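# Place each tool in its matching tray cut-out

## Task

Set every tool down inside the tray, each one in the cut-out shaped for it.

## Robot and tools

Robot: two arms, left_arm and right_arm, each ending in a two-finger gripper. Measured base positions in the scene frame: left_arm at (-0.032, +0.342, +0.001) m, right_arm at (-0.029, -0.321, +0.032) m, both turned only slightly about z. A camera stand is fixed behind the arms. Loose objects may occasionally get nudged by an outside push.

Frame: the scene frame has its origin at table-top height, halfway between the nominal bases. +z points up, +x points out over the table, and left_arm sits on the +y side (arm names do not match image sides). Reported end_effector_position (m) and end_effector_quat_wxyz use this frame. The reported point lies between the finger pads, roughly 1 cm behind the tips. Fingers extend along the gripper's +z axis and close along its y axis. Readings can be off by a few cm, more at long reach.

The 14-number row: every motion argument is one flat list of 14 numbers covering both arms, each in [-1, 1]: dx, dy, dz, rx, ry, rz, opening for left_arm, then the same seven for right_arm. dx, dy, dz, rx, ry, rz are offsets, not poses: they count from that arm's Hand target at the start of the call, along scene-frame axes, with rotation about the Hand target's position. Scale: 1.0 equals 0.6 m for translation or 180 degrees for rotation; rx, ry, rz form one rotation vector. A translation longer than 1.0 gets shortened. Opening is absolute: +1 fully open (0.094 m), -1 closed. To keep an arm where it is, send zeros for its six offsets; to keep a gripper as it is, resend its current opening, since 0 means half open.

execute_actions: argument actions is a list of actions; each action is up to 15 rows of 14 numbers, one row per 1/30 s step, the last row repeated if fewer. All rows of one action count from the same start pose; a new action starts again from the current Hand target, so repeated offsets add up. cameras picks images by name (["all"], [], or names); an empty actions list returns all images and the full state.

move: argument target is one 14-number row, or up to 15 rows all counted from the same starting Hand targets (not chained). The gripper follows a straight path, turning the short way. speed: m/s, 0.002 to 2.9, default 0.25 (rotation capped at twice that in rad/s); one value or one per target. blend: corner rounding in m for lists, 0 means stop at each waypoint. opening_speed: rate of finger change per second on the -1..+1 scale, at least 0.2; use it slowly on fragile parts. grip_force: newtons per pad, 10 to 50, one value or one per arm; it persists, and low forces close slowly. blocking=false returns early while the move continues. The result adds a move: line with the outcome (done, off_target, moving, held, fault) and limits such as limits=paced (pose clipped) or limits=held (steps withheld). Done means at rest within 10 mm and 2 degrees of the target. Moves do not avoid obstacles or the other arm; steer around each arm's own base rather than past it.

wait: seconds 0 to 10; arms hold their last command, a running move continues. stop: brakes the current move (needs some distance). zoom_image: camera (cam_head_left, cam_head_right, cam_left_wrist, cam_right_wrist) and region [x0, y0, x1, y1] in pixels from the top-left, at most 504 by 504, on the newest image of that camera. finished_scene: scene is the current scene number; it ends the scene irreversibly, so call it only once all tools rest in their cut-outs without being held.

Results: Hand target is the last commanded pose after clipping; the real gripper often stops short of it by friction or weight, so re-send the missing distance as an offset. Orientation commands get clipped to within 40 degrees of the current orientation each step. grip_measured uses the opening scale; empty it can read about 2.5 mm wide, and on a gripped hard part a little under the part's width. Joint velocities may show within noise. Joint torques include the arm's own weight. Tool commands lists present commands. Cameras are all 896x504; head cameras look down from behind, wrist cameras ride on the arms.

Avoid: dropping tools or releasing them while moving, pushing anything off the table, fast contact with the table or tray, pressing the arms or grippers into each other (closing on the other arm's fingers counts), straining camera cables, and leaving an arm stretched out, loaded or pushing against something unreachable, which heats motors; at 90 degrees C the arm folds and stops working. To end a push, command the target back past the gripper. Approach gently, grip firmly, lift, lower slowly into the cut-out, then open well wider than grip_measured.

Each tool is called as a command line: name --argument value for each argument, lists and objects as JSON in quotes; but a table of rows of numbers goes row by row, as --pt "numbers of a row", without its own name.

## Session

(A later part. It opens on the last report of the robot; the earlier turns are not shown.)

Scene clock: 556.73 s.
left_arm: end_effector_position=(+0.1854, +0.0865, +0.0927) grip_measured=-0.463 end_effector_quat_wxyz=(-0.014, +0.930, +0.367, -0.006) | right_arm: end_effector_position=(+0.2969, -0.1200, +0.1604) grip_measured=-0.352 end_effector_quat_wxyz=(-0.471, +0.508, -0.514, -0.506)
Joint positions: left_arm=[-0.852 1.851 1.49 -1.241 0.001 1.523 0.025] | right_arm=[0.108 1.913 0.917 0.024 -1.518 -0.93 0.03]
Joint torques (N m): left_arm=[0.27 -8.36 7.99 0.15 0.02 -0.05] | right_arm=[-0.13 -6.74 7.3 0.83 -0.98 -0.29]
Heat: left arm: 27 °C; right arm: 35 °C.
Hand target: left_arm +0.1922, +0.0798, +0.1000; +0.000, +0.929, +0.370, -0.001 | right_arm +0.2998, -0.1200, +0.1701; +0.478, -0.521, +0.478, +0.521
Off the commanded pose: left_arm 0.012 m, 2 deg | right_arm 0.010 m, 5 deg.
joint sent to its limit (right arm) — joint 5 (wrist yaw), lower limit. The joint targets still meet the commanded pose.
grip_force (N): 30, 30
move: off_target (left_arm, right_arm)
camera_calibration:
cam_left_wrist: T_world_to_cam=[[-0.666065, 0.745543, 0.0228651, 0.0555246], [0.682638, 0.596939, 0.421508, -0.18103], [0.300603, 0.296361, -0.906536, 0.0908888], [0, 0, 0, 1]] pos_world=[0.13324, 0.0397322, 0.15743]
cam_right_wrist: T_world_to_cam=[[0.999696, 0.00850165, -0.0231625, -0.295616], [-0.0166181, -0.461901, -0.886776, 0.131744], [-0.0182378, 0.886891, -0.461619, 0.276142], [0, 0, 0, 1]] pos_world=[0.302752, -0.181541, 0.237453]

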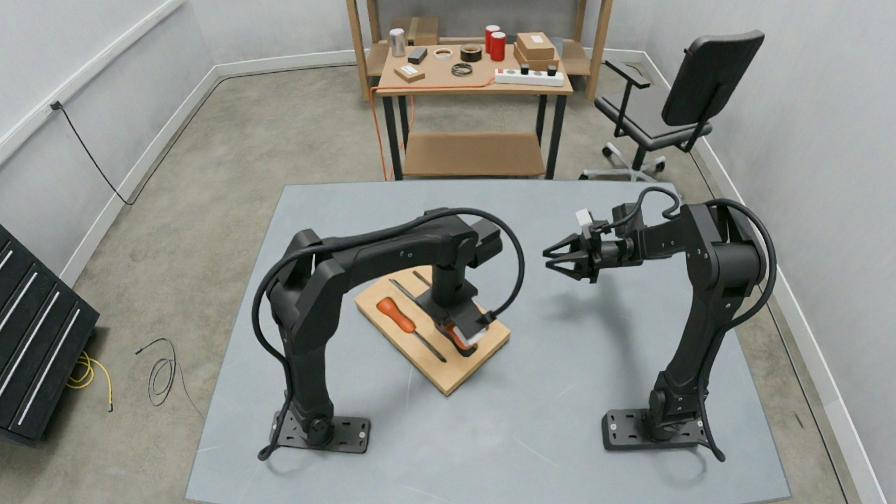

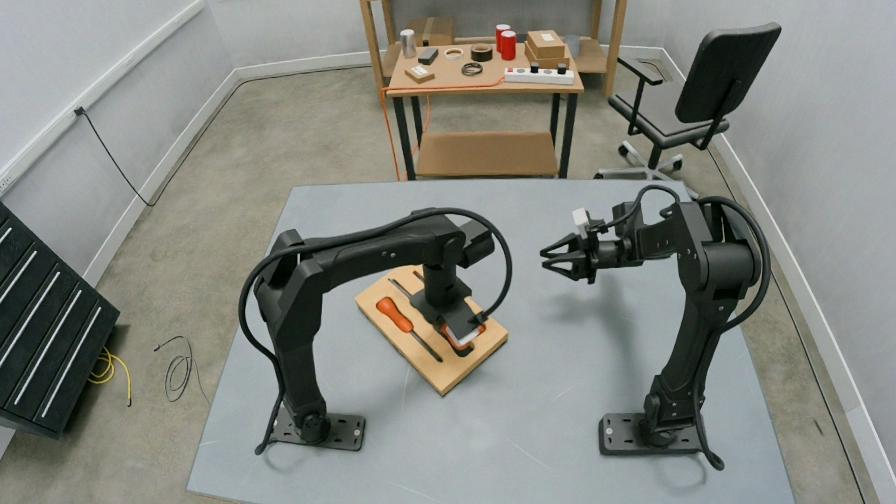

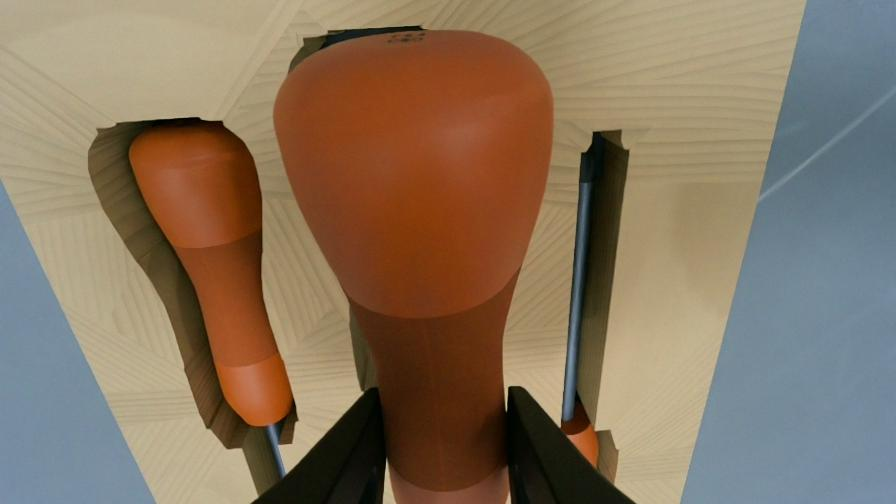

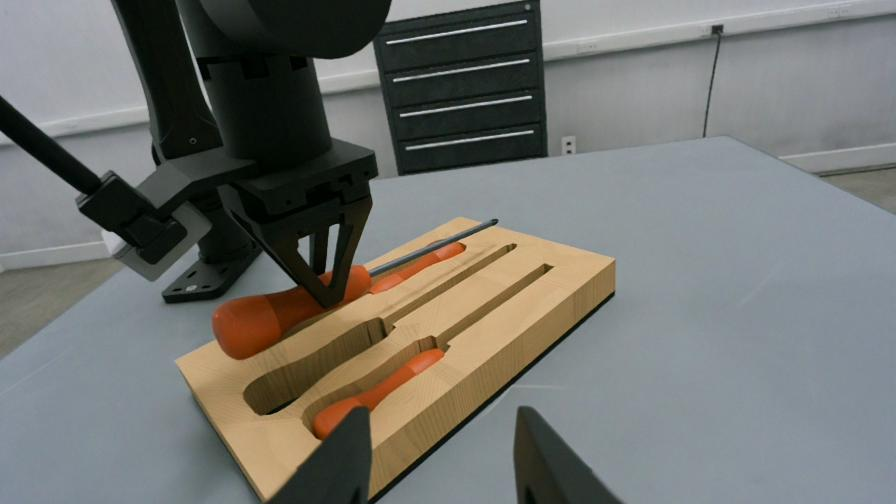

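move --target '[0.0105,-0.0088,-0.025,0.0174,-0.018,0,-0.65, 0,0,0,0,0,0,-0.35]' --speed 0.1 --cameras '["cam_left_wrist","cam_right_wrist"]'

zoom_image --camera "cam_right_wrist" --region '[300, 180, 560, 360]'

Scene clock: 573.93 s.
left_arm: end_effector_position=(+0.1934, +0.0828, +0.0802) grip_measured=-0.463 end_effector_quat_wxyz=(-0.027, +0.928, +0.370, +0.030) | right_arm: end_effector_position=(+0.2969, -0.1200, +0.1604) grip_measured=-0.352 end_effector_quat_wxyz=(-0.471, +0.508, -0.514, -0.506)
Joint positions: left_arm=[-0.88 1.89 1.49 -1.205 -0.072 1.486 0.025] | right_arm=[0.108 1.913 0.917 0.024 -1.518 -0.93 0.03]
Joint torques (N m): left_arm=[-0.54 -8.25 7.66 0.19 -0.07 -0.08] | right_arm=[-0.12 -6.71 7.32 0.84 -0.98 -0.29]
Heat: left arm: 26 °C; right arm: 33 °C.
Hand target: left_arm +0.1985, +0.0745, +0.0849; -0.015, +0.928, +0.370, +0.035 | right_arm +0.2998, -0.1200, +0.1701; +0.478, -0.521, +0.478, +0.521
Off the commanded pose: left_arm 0.011 m, 1 deg | right_arm 0.010 m, 5 deg.
joint sent to its limit (right arm) — joint 5 (wrist yaw), lower limit. The joint targets still meet the commanded pose.
grip_force (N): 30, 30
move: off_target (left_arm, right_arm)
camera_calibration:
cam_left_wrist: T_world_to_cam=[[-0.672034, 0.740205, 0.0216266, 0.0655929], [0.65327, 0.578847, 0.488032, -0.177145], [0.348725, 0.342102, -0.872558, 0.0624741], [0, 0, 0, 1]] pos_world=[0.138018, 0.032615, 0.139546]
cam_right_wrist: T_world_to_cam=[[0.999696, 0.00850165, -0.0231625, -0.295616], [-0.0166181, -0.461901, -0.886776, 0.131744], [-0.0182378, 0.886891, -0.461619, 0.276142], [0, 0, 0, 1]] pos_world=[0.302752, -0.181541, 0.237453]
Images, in order (width x height): cam_left_wrist 896x504, cam_right_wrist 896x504.

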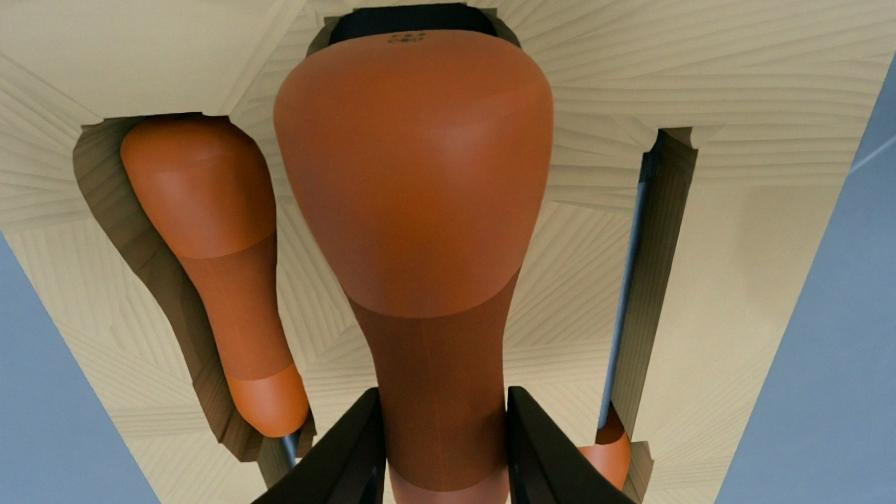

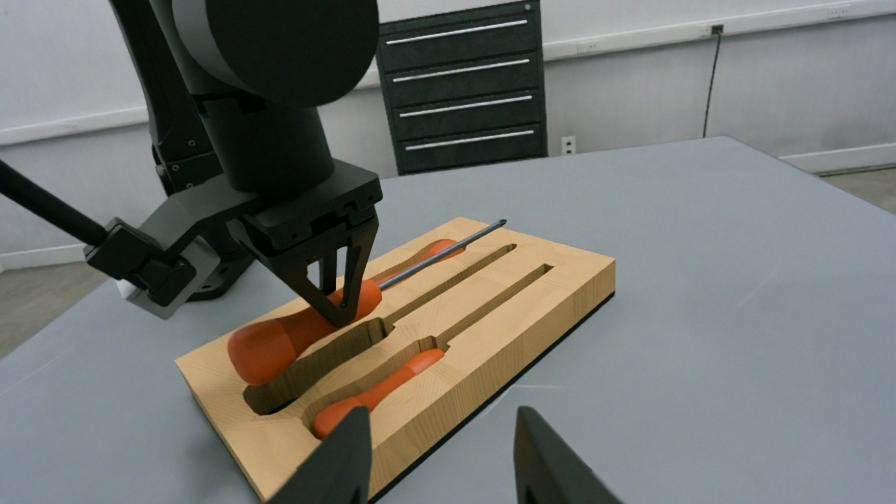

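Scaled by 1.938.

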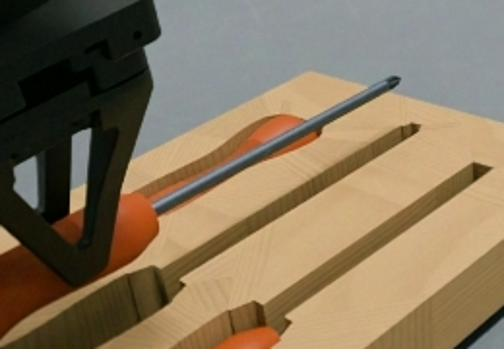

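move --target '[0.0027,-0.0027,-0.0217,0,0,-0.0028,-0.65, 0,0,0,0,0,0,-0.35]' --speed 0.1 --cameras '["all"]'

zoom_image --camera "cam_right_wrist" --region '[300, 180, 560, 360]'

zoom_image --camera "cam_head_left" --region '[385, 260, 485, 360]'

Scene clock: 583.00 s.
left_arm: end_effector_position=(+0.2002, +0.0746, +0.0746) grip_measured=-0.463 end_effector_quat_wxyz=(-0.013, +0.928, +0.371, +0.034) | right_arm: end_effector_position=(+0.2969, -0.1200, +0.1604) grip_measured=-0.352 end_effector_quat_wxyz=(-0.471, +0.508, -0.514, -0.506)
Joint positions: left_arm=[-0.88 1.907 1.49 -1.16 -0.073 1.486 0.025] | right_arm=[0.108 1.913 0.917 0.024 -1.518 -0.93 0.03]
Joint torques (N m): left_arm=[-0.47 -8.4 5.29 0.22 -0.07 0.04] | right_arm=[-0.12 -6.72 7.3 0.84 -0.97 -0.29]
Heat: left arm: 26 °C; right arm: 32 °C.
Hand target: left_arm +0.2001, +0.0729, +0.0718; -0.015, +0.930, +0.365, +0.035 | right_arm +0.2998, -0.1200, +0.1701; +0.478, -0.521, +0.478, +0.521
Off the commanded pose: left_arm 0.003 m, 1 deg | right_arm 0.010 m, 5 deg.
joint sent to its limit (right arm) — joint 5 (wrist yaw), lower limit. The joint targets still meet the commanded pose.
grip_force (N): 30, 30
move: off_target (right_arm)
camera_calibration:
cam_left_wrist: T_world_to_cam=[[-0.67245, 0.740107, -0.00729549, 0.0786562], [0.643938, 0.589875, 0.487229, -0.172944], [0.364905, 0.322939, -0.873244, 0.0562998], [0, 0, 0, 1]] pos_world=[0.143713, 0.0256196, 0.134]
cam_right_wrist: T_world_to_cam=[[0.999696, 0.00850165, -0.0231625, -0.295616], [-0.0166181, -0.461901, -0.886776, 0.131744], [-0.0182378, 0.886891, -0.461619, 0.276142], [0, 0, 0, 1]] pos_world=[0.302752, -0.181541, 0.237453]

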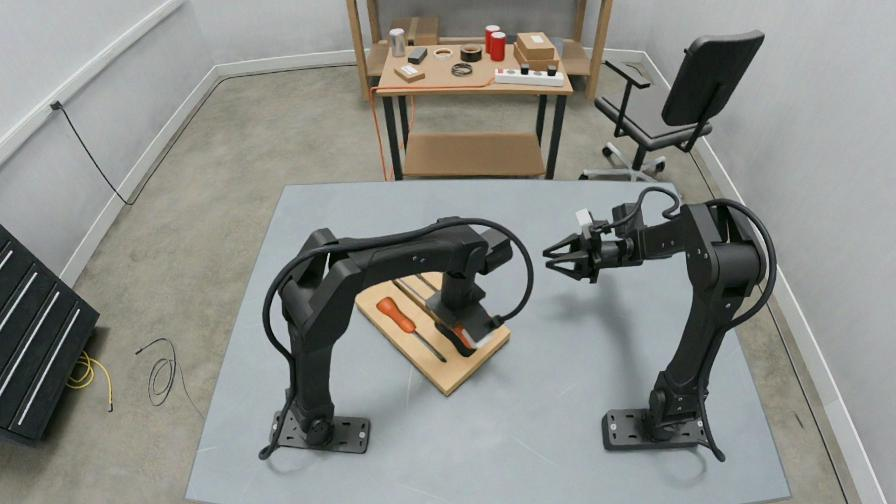

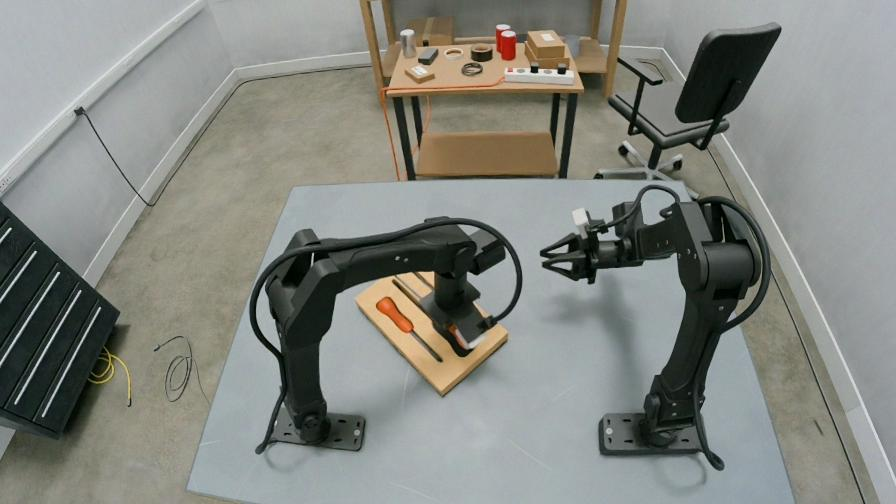

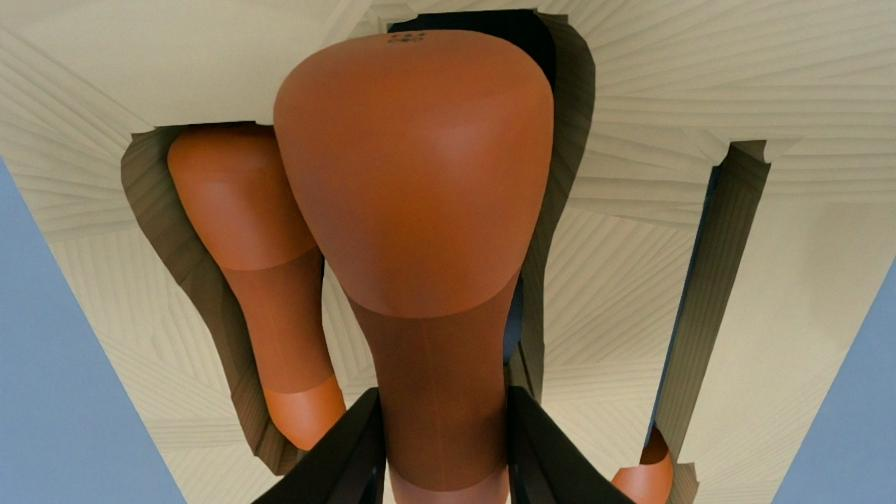

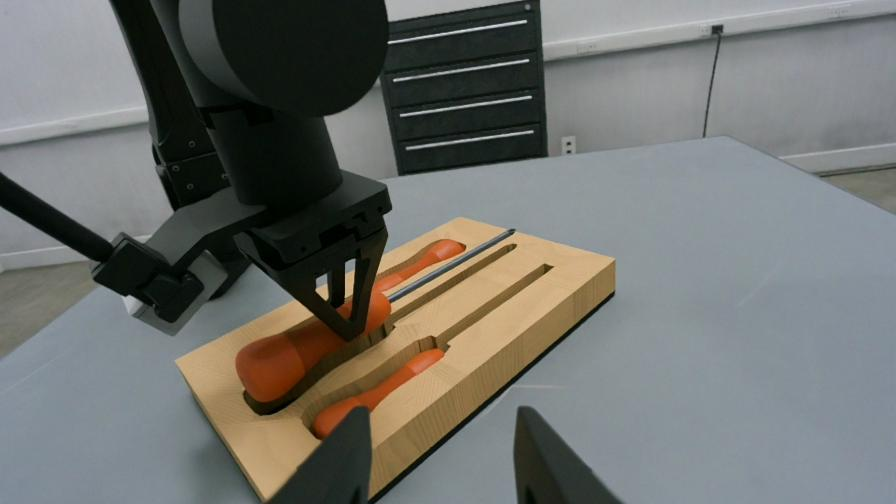

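Scaled by 1.938.

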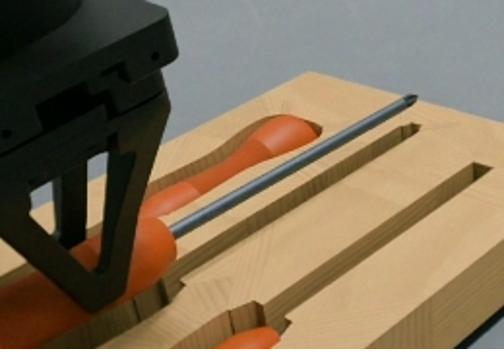

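Scaled by 5.040.

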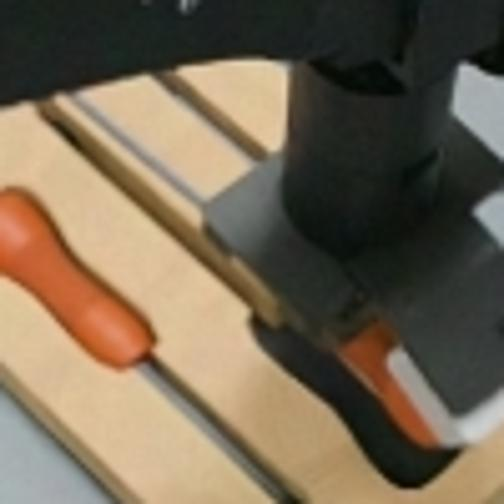

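move --pt "-0.0125 0.0125 0.04 0 0 0 -0.65 0 0 0 0 0 0 -0.35" --pt "-0.0117 0.0108 -0.005 0 0 0 -0.65 0 0 0 0 0 0 -0.35" --speed 0.12 --cameras '["cam_left_wrist","cam_right_wrist","cam_head_left"]'

zoom_image --camera "cam_right_wrist" --region '[300, 180, 560, 360]'

zoom_image --camera "cam_head_left" --region '[385, 260, 485, 360]'

Scene clock: 592.43 s.
left_arm: end_effector_position=(+0.1939, +0.0824, +0.0616) grip_measured=-0.463 end_effector_quat_wxyz=(-0.027, +0.928, +0.370, +0.030) | right_arm: end_effector_position=(+0.2969, -0.1200, +0.1604) grip_measured=-0.352 end_effector_quat_wxyz=(-0.471, +0.508, -0.514, -0.506)
Joint positions: left_arm=[-0.88 1.907 1.437 -1.135 -0.073 1.486 0.025] | right_arm=[0.108 1.913 0.917 0.024 -1.518 -0.93 0.03]
Joint torques (N m): left_arm=[-0.87 -11.4 4.94 0.2 -0.07 -0.01] | right_arm=[-0.13 -6.74 7.31 0.84 -0.97 -0.3]
Motor temperatures (°C): left_arm=[21 26 26 19 20 23 23] | right_arm=[21 31 30 23 21 22 22]
Heat: left arm: 26 °C; right arm: 31 °C.
Hand target: left_arm +0.1931, +0.0794, +0.0688; -0.015, +0.930, +0.365, +0.035 | right_arm +0.2998, -0.1200, +0.1701; +0.478, -0.521, +0.478, +0.521
Off the commanded pose: left_arm 0.008 m, 2 deg | right_arm 0.010 m, 5 deg.
joint sent to its limit (right arm) — joint 5 (wrist yaw), lower limit. The joint targets still meet the commanded pose.
grip_force (N): 30, 30
move: off_target (right_arm)
camera_calibration:
cam_left_wrist: T_world_to_cam=[[-0.672327, 0.739939, 0.0216128, 0.0667542], [0.652752, 0.578832, 0.488742, -0.168069], [0.349129, 0.342702, -0.872161, 0.0460312], [0, 0, 0, 1]] pos_world=[0.138517, 0.0321146, 0.120846]
cam_right_wrist: T_world_to_cam=[[0.999696, 0.00850165, -0.0231625, -0.295616], [-0.0166181, -0.461901, -0.886776, 0.131744], [-0.0182378, 0.886891, -0.461619, 0.276142], [0, 0, 0, 1]] pos_world=[0.302752, -0.181541, 0.237453]
Images, in order (width x height): cam_head_left 896x504, cam_left_wrist 896x504, cam_right_wrist 896x504.

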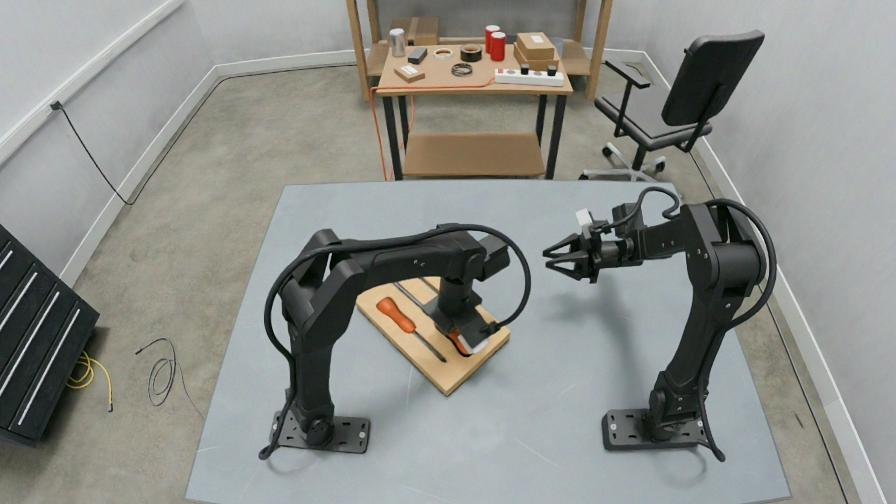

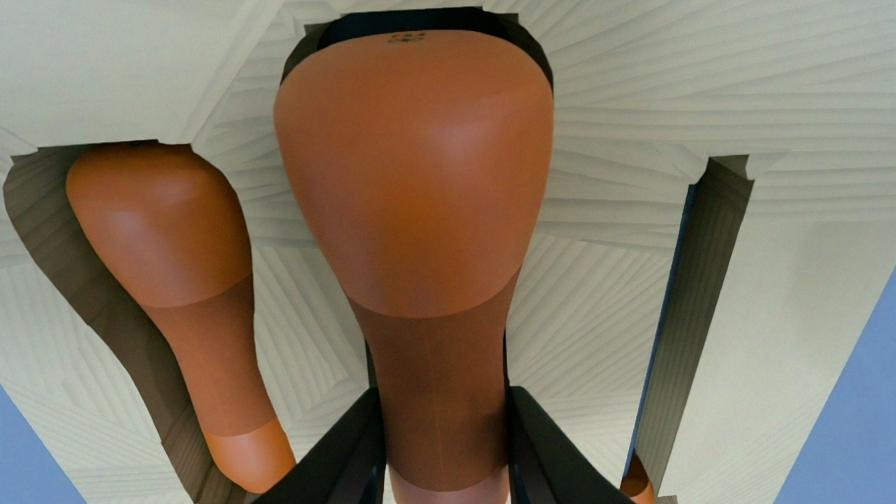

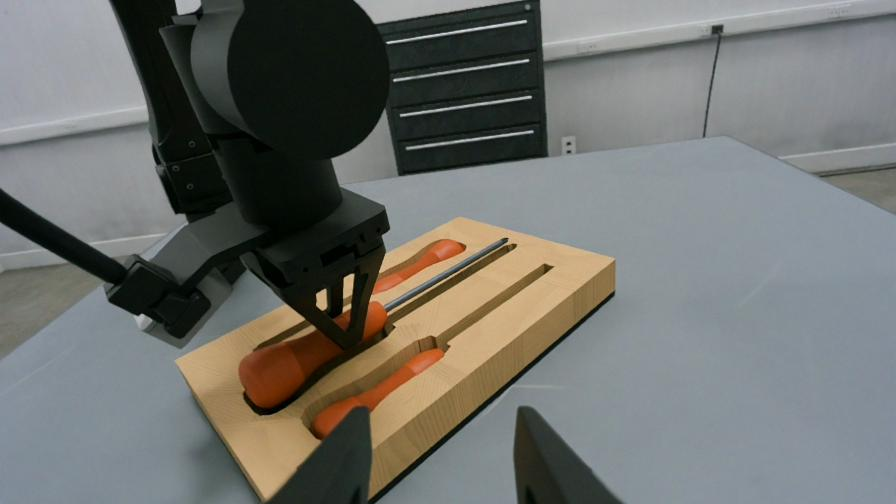

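Scaled by 1.938.

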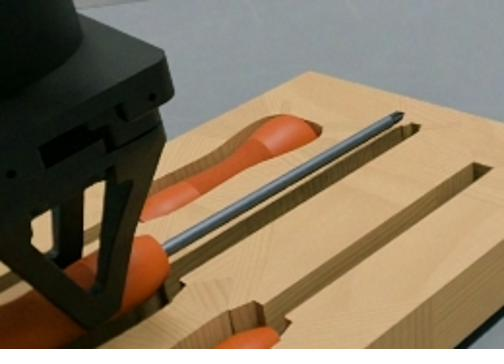

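Scaled by 5.040.

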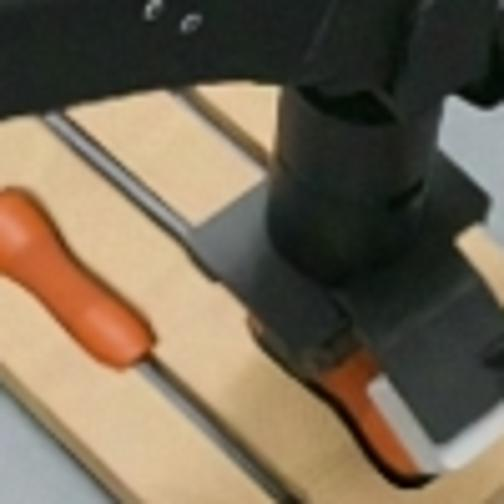

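move --target '[0,0,-0.0125,0,0,0,-0.65, 0,0,0,0,0,0,-0.35]' --speed 0.08 --cameras '["cam_left_wrist","cam_right_wrist","cam_head_left"]'

zoom_image --camera "cam_right_wrist" --region '[300, 180, 560, 360]'

Scene clock: 596.17 s.
left_arm: end_effector_position=(+0.1946, +0.0818, +0.0567) grip_measured=-0.463 end_effector_quat_wxyz=(-0.023, +0.928, +0.370, +0.032) | right_arm: end_effector_position=(+0.2969, -0.1200, +0.1604) grip_measured=-0.352 end_effector_quat_wxyz=(-0.471, +0.508, -0.514, -0.506)
Joint positions: left_arm=[-0.88 1.907 1.417 -1.107 -0.074 1.486 0.025] | right_arm=[0.108 1.913 0.917 0.024 -1.518 -0.93 0.03]
Joint torques (N m): left_arm=[-0.88 -10.74 4.78 0.19 0 -0.01] | right_arm=[-0.14 -6.75 7.3 0.84 -0.99 -0.3]
Heat: left arm: 27 °C; right arm: 31 °C.
Hand target: left_arm +0.1931, +0.0794, +0.0613; -0.015, +0.930, +0.365, +0.035 | right_arm +0.2998, -0.1200, +0.1701; +0.478, -0.521, +0.478, +0.521
Off the commanded pose: left_arm 0.005 m, 1 deg | right_arm 0.010 m, 5 deg.
joint sent to its limit (right arm) — joint 5 (wrist yaw), lower limit. The joint targets still meet the commanded pose.
grip_force (N): 30, 30
move: off_target (right_arm)
camera_calibration:
cam_left_wrist: T_world_to_cam=[[-0.672384, 0.740078, 0.0135276, 0.0682176], [0.649913, 0.581522, 0.489331, -0.165524], [0.354277, 0.33781, -0.871993, 0.04101], [0, 0, 0, 1]] pos_world=[0.138916, 0.031916, 0.115834]
cam_right_wrist: T_world_to_cam=[[0.999696, 0.00850165, -0.0231625, -0.295616], [-0.0166181, -0.461901, -0.886776, 0.131744], [-0.0182378, 0.886891, -0.461619, 0.276142], [0, 0, 0, 1]] pos_world=[0.302752, -0.181541, 0.237453]
Images, in order (width x height): cam_head_left 896x504, cam_left_wrist 896x504, cam_right_wrist 896x504.

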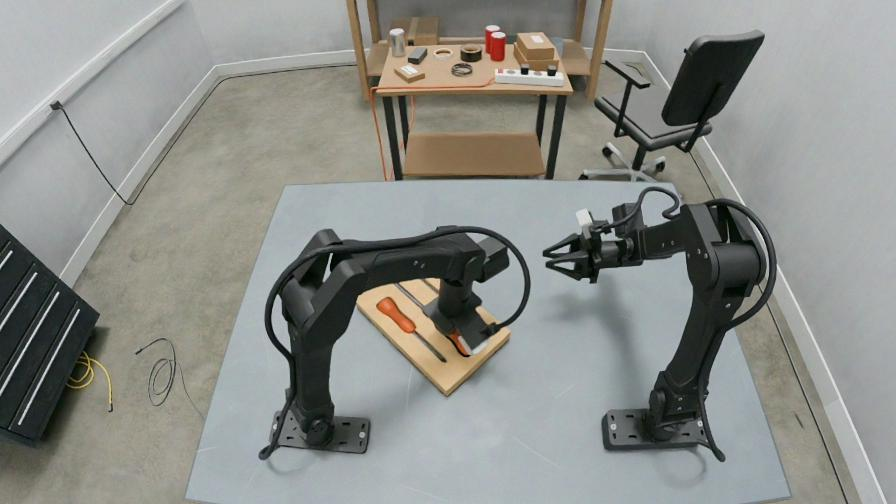

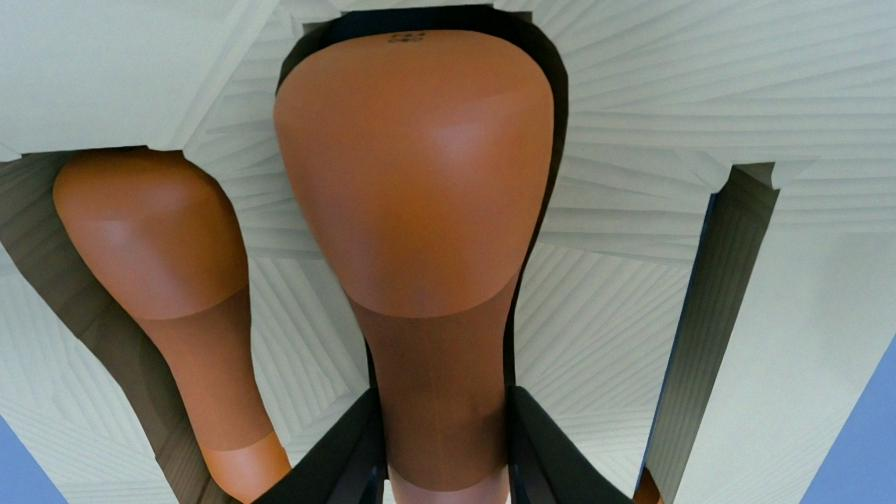

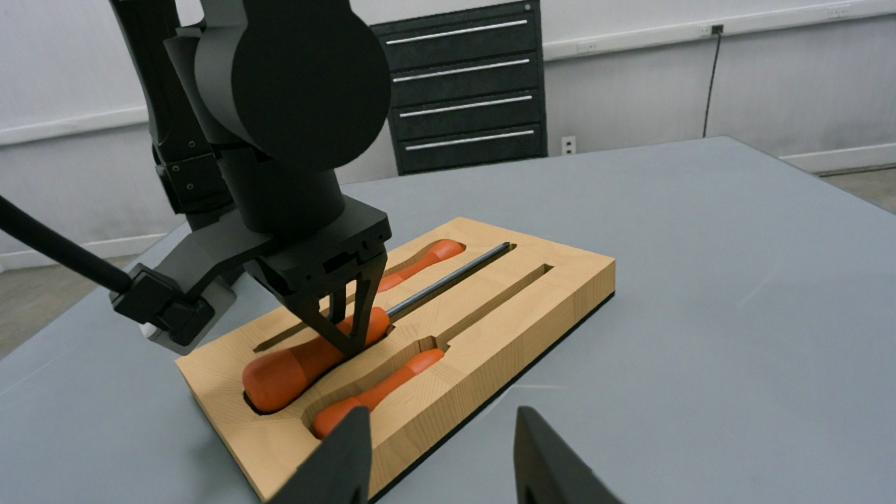

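Scaled by 1.938.

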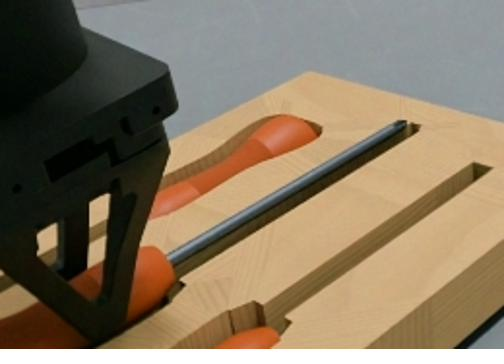

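move --target '[0,0,-0.0117,0,0,0,-0.65, 0,0,0,0,0,0,-0.35]' --speed 0.08 --cameras '["cam_left_wrist","cam_right_wrist"]'

zoom_image --camera "cam_right_wrist" --region '[220, 200, 540, 430]'

Scene clock: 598.23 s.
left_arm: end_effector_position=(+0.1943, +0.0824, +0.0526) grip_measured=-0.463 end_effector_quat_wxyz=(-0.023, +0.928, +0.370, +0.032) | right_arm: end_effector_position=(+0.2969, -0.1200, +0.1604) grip_measured=-0.352 end_effector_quat_wxyz=(-0.471, +0.508, -0.514, -0.506)
Joint positions: left_arm=[-0.88 1.907 1.4 -1.089 -0.075 1.486 0.025] | right_arm=[0.108 1.913 0.917 0.024 -1.518 -0.93 0.03]
Joint torques (N m): left_arm=[-0.88 -10.04 4.55 0.29 -0.05 -0.01] | right_arm=[-0.1 -6.72 7.31 0.83 -0.97 -0.3]
Heat: left arm: 27 °C; right arm: 31 °C.
Hand target: left_arm +0.1931, +0.0794, +0.0543; -0.015, +0.930, +0.365, +0.035 | right_arm +0.2998, -0.1200, +0.1701; +0.478, -0.521, +0.478, +0.521
Off the commanded pose: left_arm 0.004 m, 1 deg | right_arm 0.010 m, 5 deg.
joint sent to its limit (right arm) — joint 5 (wrist yaw), lower limit. The joint targets still meet the commanded pose.
grip_force (N): 30, 30
move: off_target (right_arm)
camera_calibration:
cam_left_wrist: T_world_to_cam=[[-0.672138, 0.740335, 0.0116254, 0.0676626], [0.649402, 0.581894, 0.489569, -0.163509], [0.35568, 0.336607, -0.871887, 0.0372395], [0, 0, 0, 1]] pos_world=[0.138416, 0.0325166, 0.111731]
cam_right_wrist: T_world_to_cam=[[0.999696, 0.00850165, -0.0231625, -0.295616], [-0.0166181, -0.461901, -0.886776, 0.131744], [-0.0182378, 0.886891, -0.461619, 0.276142], [0, 0, 0, 1]] pos_world=[0.302752, -0.181541, 0.237453]
Images, in order (width x height): cam_left_wrist 896x504, cam_right_wrist 896x504.

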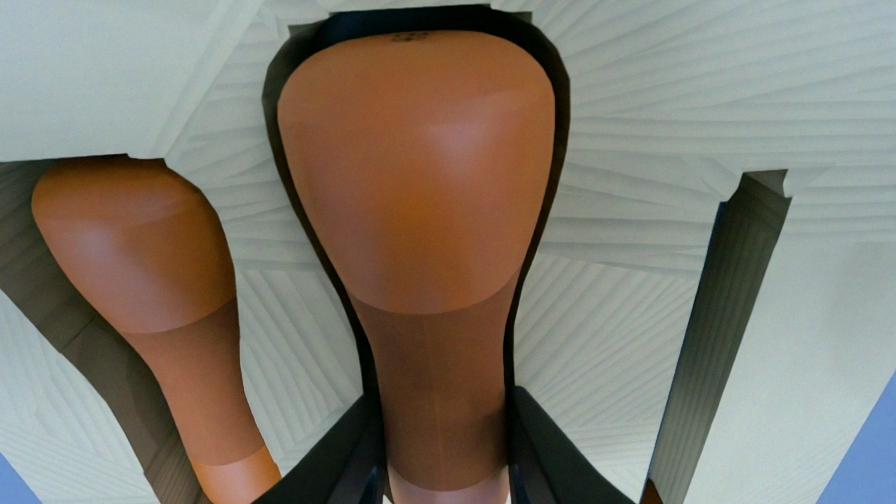

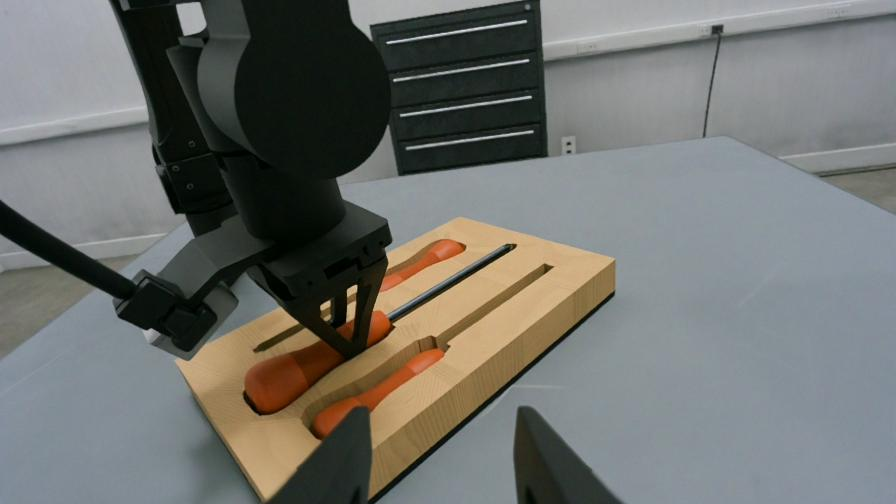

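Scaled by 1.575.

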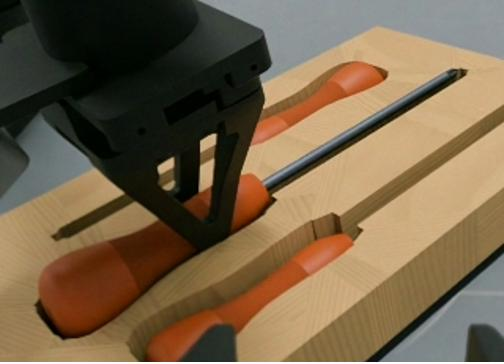

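move --pt "0 0 -0.006 0 0 0 -0.65 0 0 0 0 0 0 -0.35" --pt "0 0 -0.004 0 0 0 -0.25 0 0 0 0 0 0 -0.35" --speed 0.08 --opening_speed 0.25 --cameras '["cam_left_wrist","cam_right_wrist"]'

Scene clock: 602.27 s.
left_arm: end_effector_position=(+0.1916, +0.0854, +0.0515) grip_measured=-0.252 end_effector_quat_wxyz=(-0.030, +0.929, +0.369, +0.031) | right_arm: end_effector_position=(+0.2969, -0.1200, +0.1604) grip_measured=-0.352 end_effector_quat_wxyz=(-0.471, +0.508, -0.514, -0.506)
Joint positions: left_arm=[-0.881 1.907 1.395 -1.099 -0.076 1.487 0.035] | right_arm=[0.108 1.913 0.917 0.024 -1.518 -0.93 0.03]
Joint torques (N m): left_arm=[-0.73 -9.8 4.41 0.45 -0.04 -0.02] | right_arm=[-0.1 -6.69 7.31 0.84 -0.98 -0.29]
Heat: left arm: 27 °C; right arm: 31 °C.
Hand target: left_arm +0.1932, +0.0793, +0.0519; -0.015, +0.930, +0.365, +0.035 | right_arm +0.2998, -0.1200, +0.1701; +0.478, -0.521, +0.478, +0.521
Off the commanded pose: left_arm 0.006 m, 2 deg | right_arm 0.010 m, 5 deg.
joint sent to its limit (right arm) — joint 5 (wrist yaw), lower limit. The joint targets still meet the commanded pose.
grip_force (N): 30, 30
move: off_target (right_arm)
camera_calibration:
cam_left_wrist: T_world_to_cam=[[-0.67023, 0.741683, 0.0264233, 0.0624176], [0.654636, 0.574046, 0.491857, -0.163481], [0.349634, 0.346955, -0.870275, 0.0364192], [0, 0, 0, 1]] pos_world=[0.136121, 0.0349155, 0.110455]
cam_right_wrist: T_world_to_cam=[[0.999696, 0.00850165, -0.0231625, -0.295616], [-0.0166181, -0.461901, -0.886776, 0.131744], [-0.0182378, 0.886891, -0.461619, 0.276142], [0, 0, 0, 1]] pos_world=[0.302752, -0.181541, 0.237453]
Images, in order (width x height): cam_left_wrist 896x504, cam_right_wrist 896x504.

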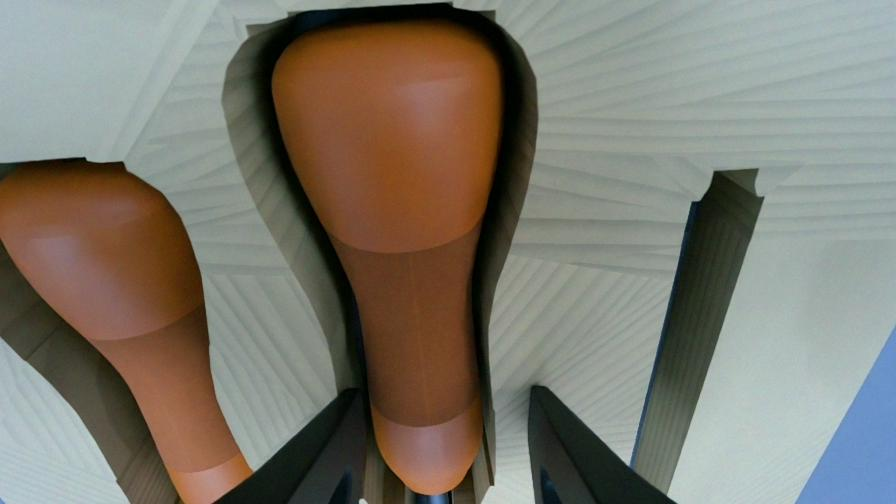

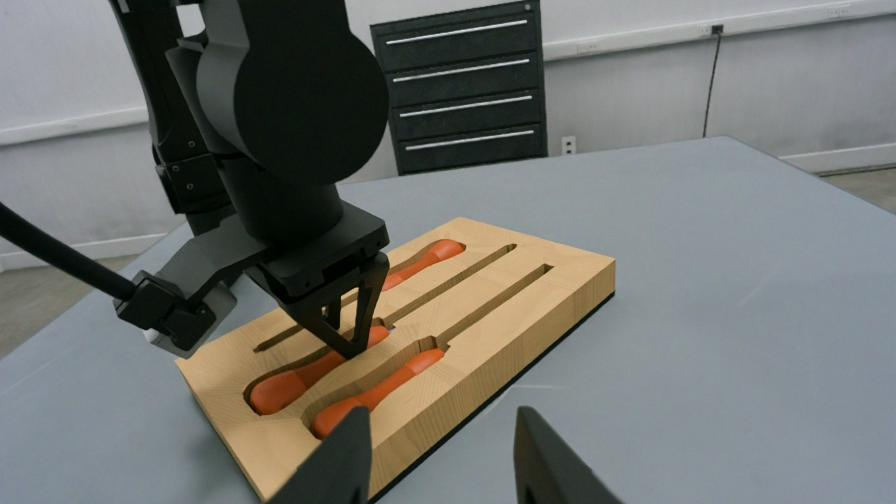

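move --target '[0,0,0.25,0,0,0,-0.25,0,0,0,0,0,0,-0.352]' --speed 0.15 --cameras '["all"]'

Scene clock: 609.47 s.
left_arm: end_effector_position=(+0.1954, +0.0808, +0.1831) grip_measured=-0.252 end_effector_quat_wxyz=(+0.002, +0.928, +0.370, +0.041) | right_arm: end_effector_position=(+0.2969, -0.1200, +0.1604) grip_measured=-0.352 end_effector_quat_wxyz=(-0.471, +0.508, -0.514, -0.506)
Joint positions: left_arm=[-0.881 1.856 1.856 -1.544 -0.077 1.488 0.035] | right_arm=[0.108 1.913 0.917 0.024 -1.518 -0.93 0.03]
Joint torques (N m): left_arm=[-0.76 -12.14 7.39 0.11 -0.05 0.04] | right_arm=[-0.13 -6.72 7.31 0.83 -0.98 -0.29]
Heat: left arm: 27 °C; right arm: 31 °C.
Hand target: left_arm +0.1932, +0.0793, +0.2021; -0.015, +0.930, +0.365, +0.035 | right_arm +0.2998, -0.1200, +0.1701; +0.478, -0.521, +0.478, +0.521
Off the commanded pose: left_arm 0.019 m, 2 deg | right_arm 0.010 m, 5 deg.
joint sent to its limit (left arm) — joint 4 (wrist pitch), lower limit. The joint targets are off in orientation, not in position.
joint sent to its limit (right arm) — joint 5 (wrist yaw), lower limit. The joint targets still meet the commanded pose.
grip_force (N): 30, 30
move: off_target (left_arm, right_arm)
camera_calibration:
cam_left_wrist: T_world_to_cam=[[-0.669401, 0.741834, -0.0398048, 0.0768304], [0.634607, 0.598855, 0.488515, -0.225564], [0.386235, 0.301752, -0.871647, 0.147996], [0, 0, 0, 1]] pos_world=[0.137414, 0.0334266, 0.24225]
cam_right_wrist: T_world_to_cam=[[0.999696, 0.00850165, -0.0231625, -0.295616], [-0.0166181, -0.461901, -0.886776, 0.131744], [-0.0182378, 0.886891, -0.461619, 0.276142], [0, 0, 0, 1]] pos_world=[0.302752, -0.181541, 0.237453]

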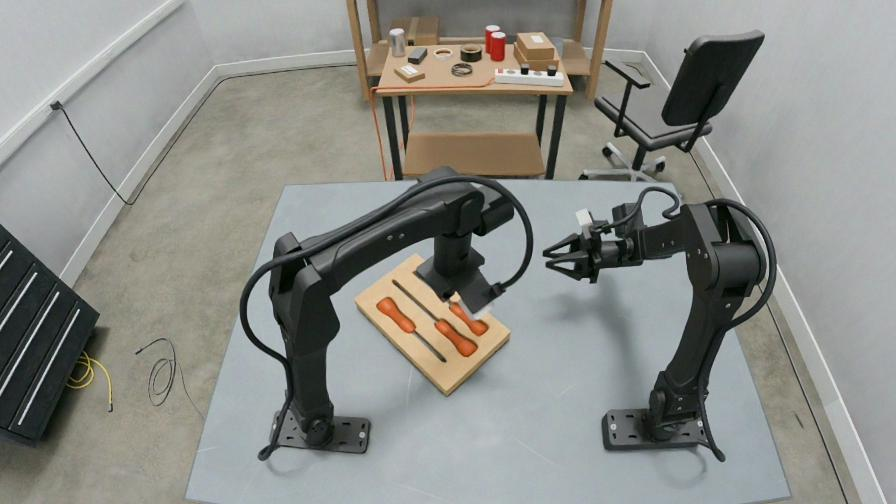

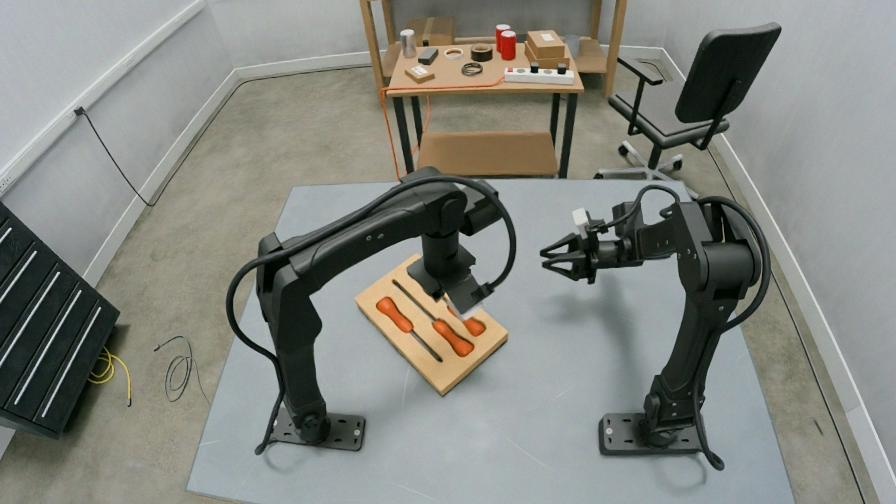

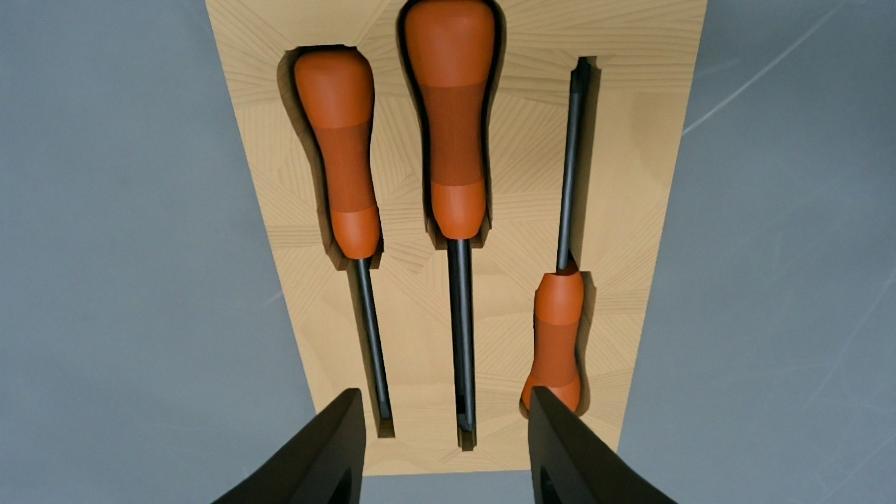

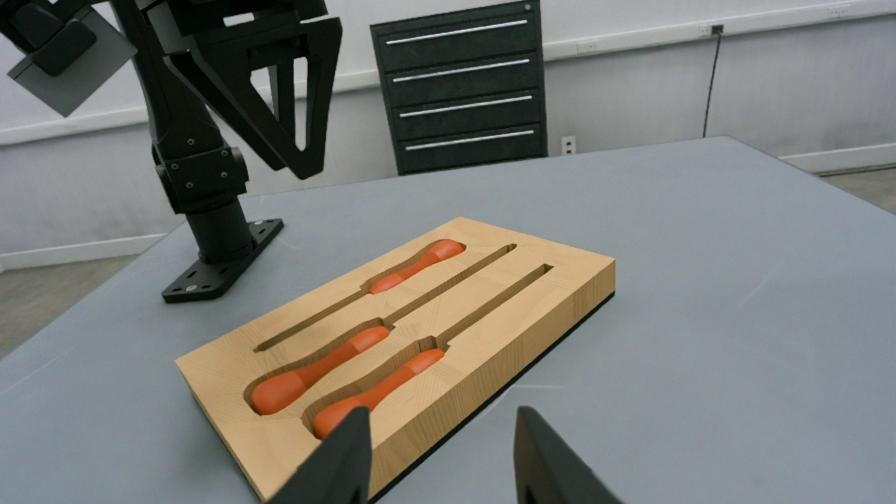

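zoom_image --camera "cam_right_wrist" --region '[220, 200, 620, 430]'

move --target '[0.09,0.4,0.05,0,0,0,-0.25,0,0,0,0,0,0,-0.352]' --speed 0.25 --cameras '["cam_head_left"]'

Scaled by 1.260.

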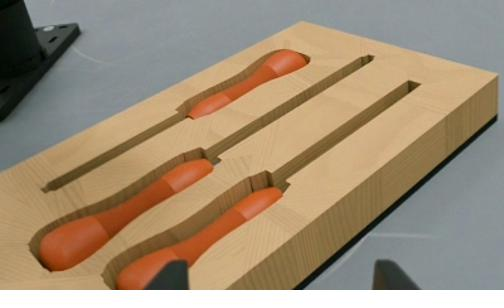

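Scene clock: 612.70 s.
left_arm: end_effector_position=(+0.2519, +0.3172, +0.2232) grip_measured=-0.252 end_effector_quat_wxyz=(-0.019, +0.901, +0.423, +0.095) | right_arm: end_effector_position=(+0.2969, -0.1200, +0.1604) grip_measured=-0.352 end_effector_quat_wxyz=(-0.471, +0.508, -0.514, -0.506)
Joint positions: left_arm=[-0.164 1.546 1.654 -1.545 -0.141 2.093 0.035] | right_arm=[0.108 1.913 0.917 0.024 -1.518 -0.93 0.03]
Joint torques (N m): left_arm=[0.08 -8.16 5.67 0.33 -0.07 0.08] | right_arm=[-0.14 -6.74 7.3 0.84 -0.98 -0.3]
Heat: left arm: 27 °C; right arm: 31 °C.
Hand target: left_arm +0.2472, +0.3193, +0.2321; -0.015, +0.930, +0.365, +0.035 | right_arm +0.2998, -0.1200, +0.1701; +0.478, -0.521, +0.478, +0.521
Off the commanded pose: left_arm 0.010 m, 10 deg | right_arm 0.010 m, 5 deg.
joint sent to its limit (left arm) — joint 4 (wrist pitch), lower limit; joint 6 (wrist roll), upper limit. The joint targets are off in orientation, not in position.
joint sent to its limit (right arm) — joint 5 (wrist yaw), lower limit. The joint targets still meet the commanded pose.
grip_force (N): 30, 30
move: off_target (left_arm, right_arm)
Images, in order (width x height): cam_head_left 896x504.

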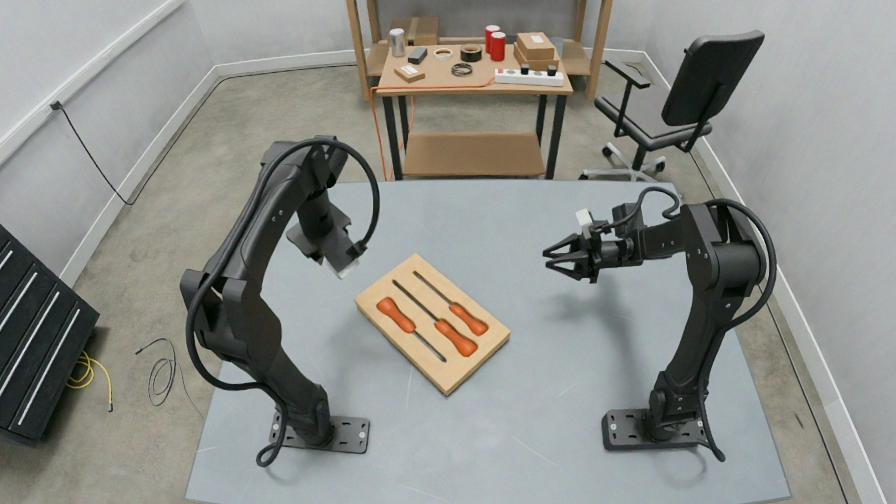

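finished_scene --scene 1

The scene is finished: the task was done.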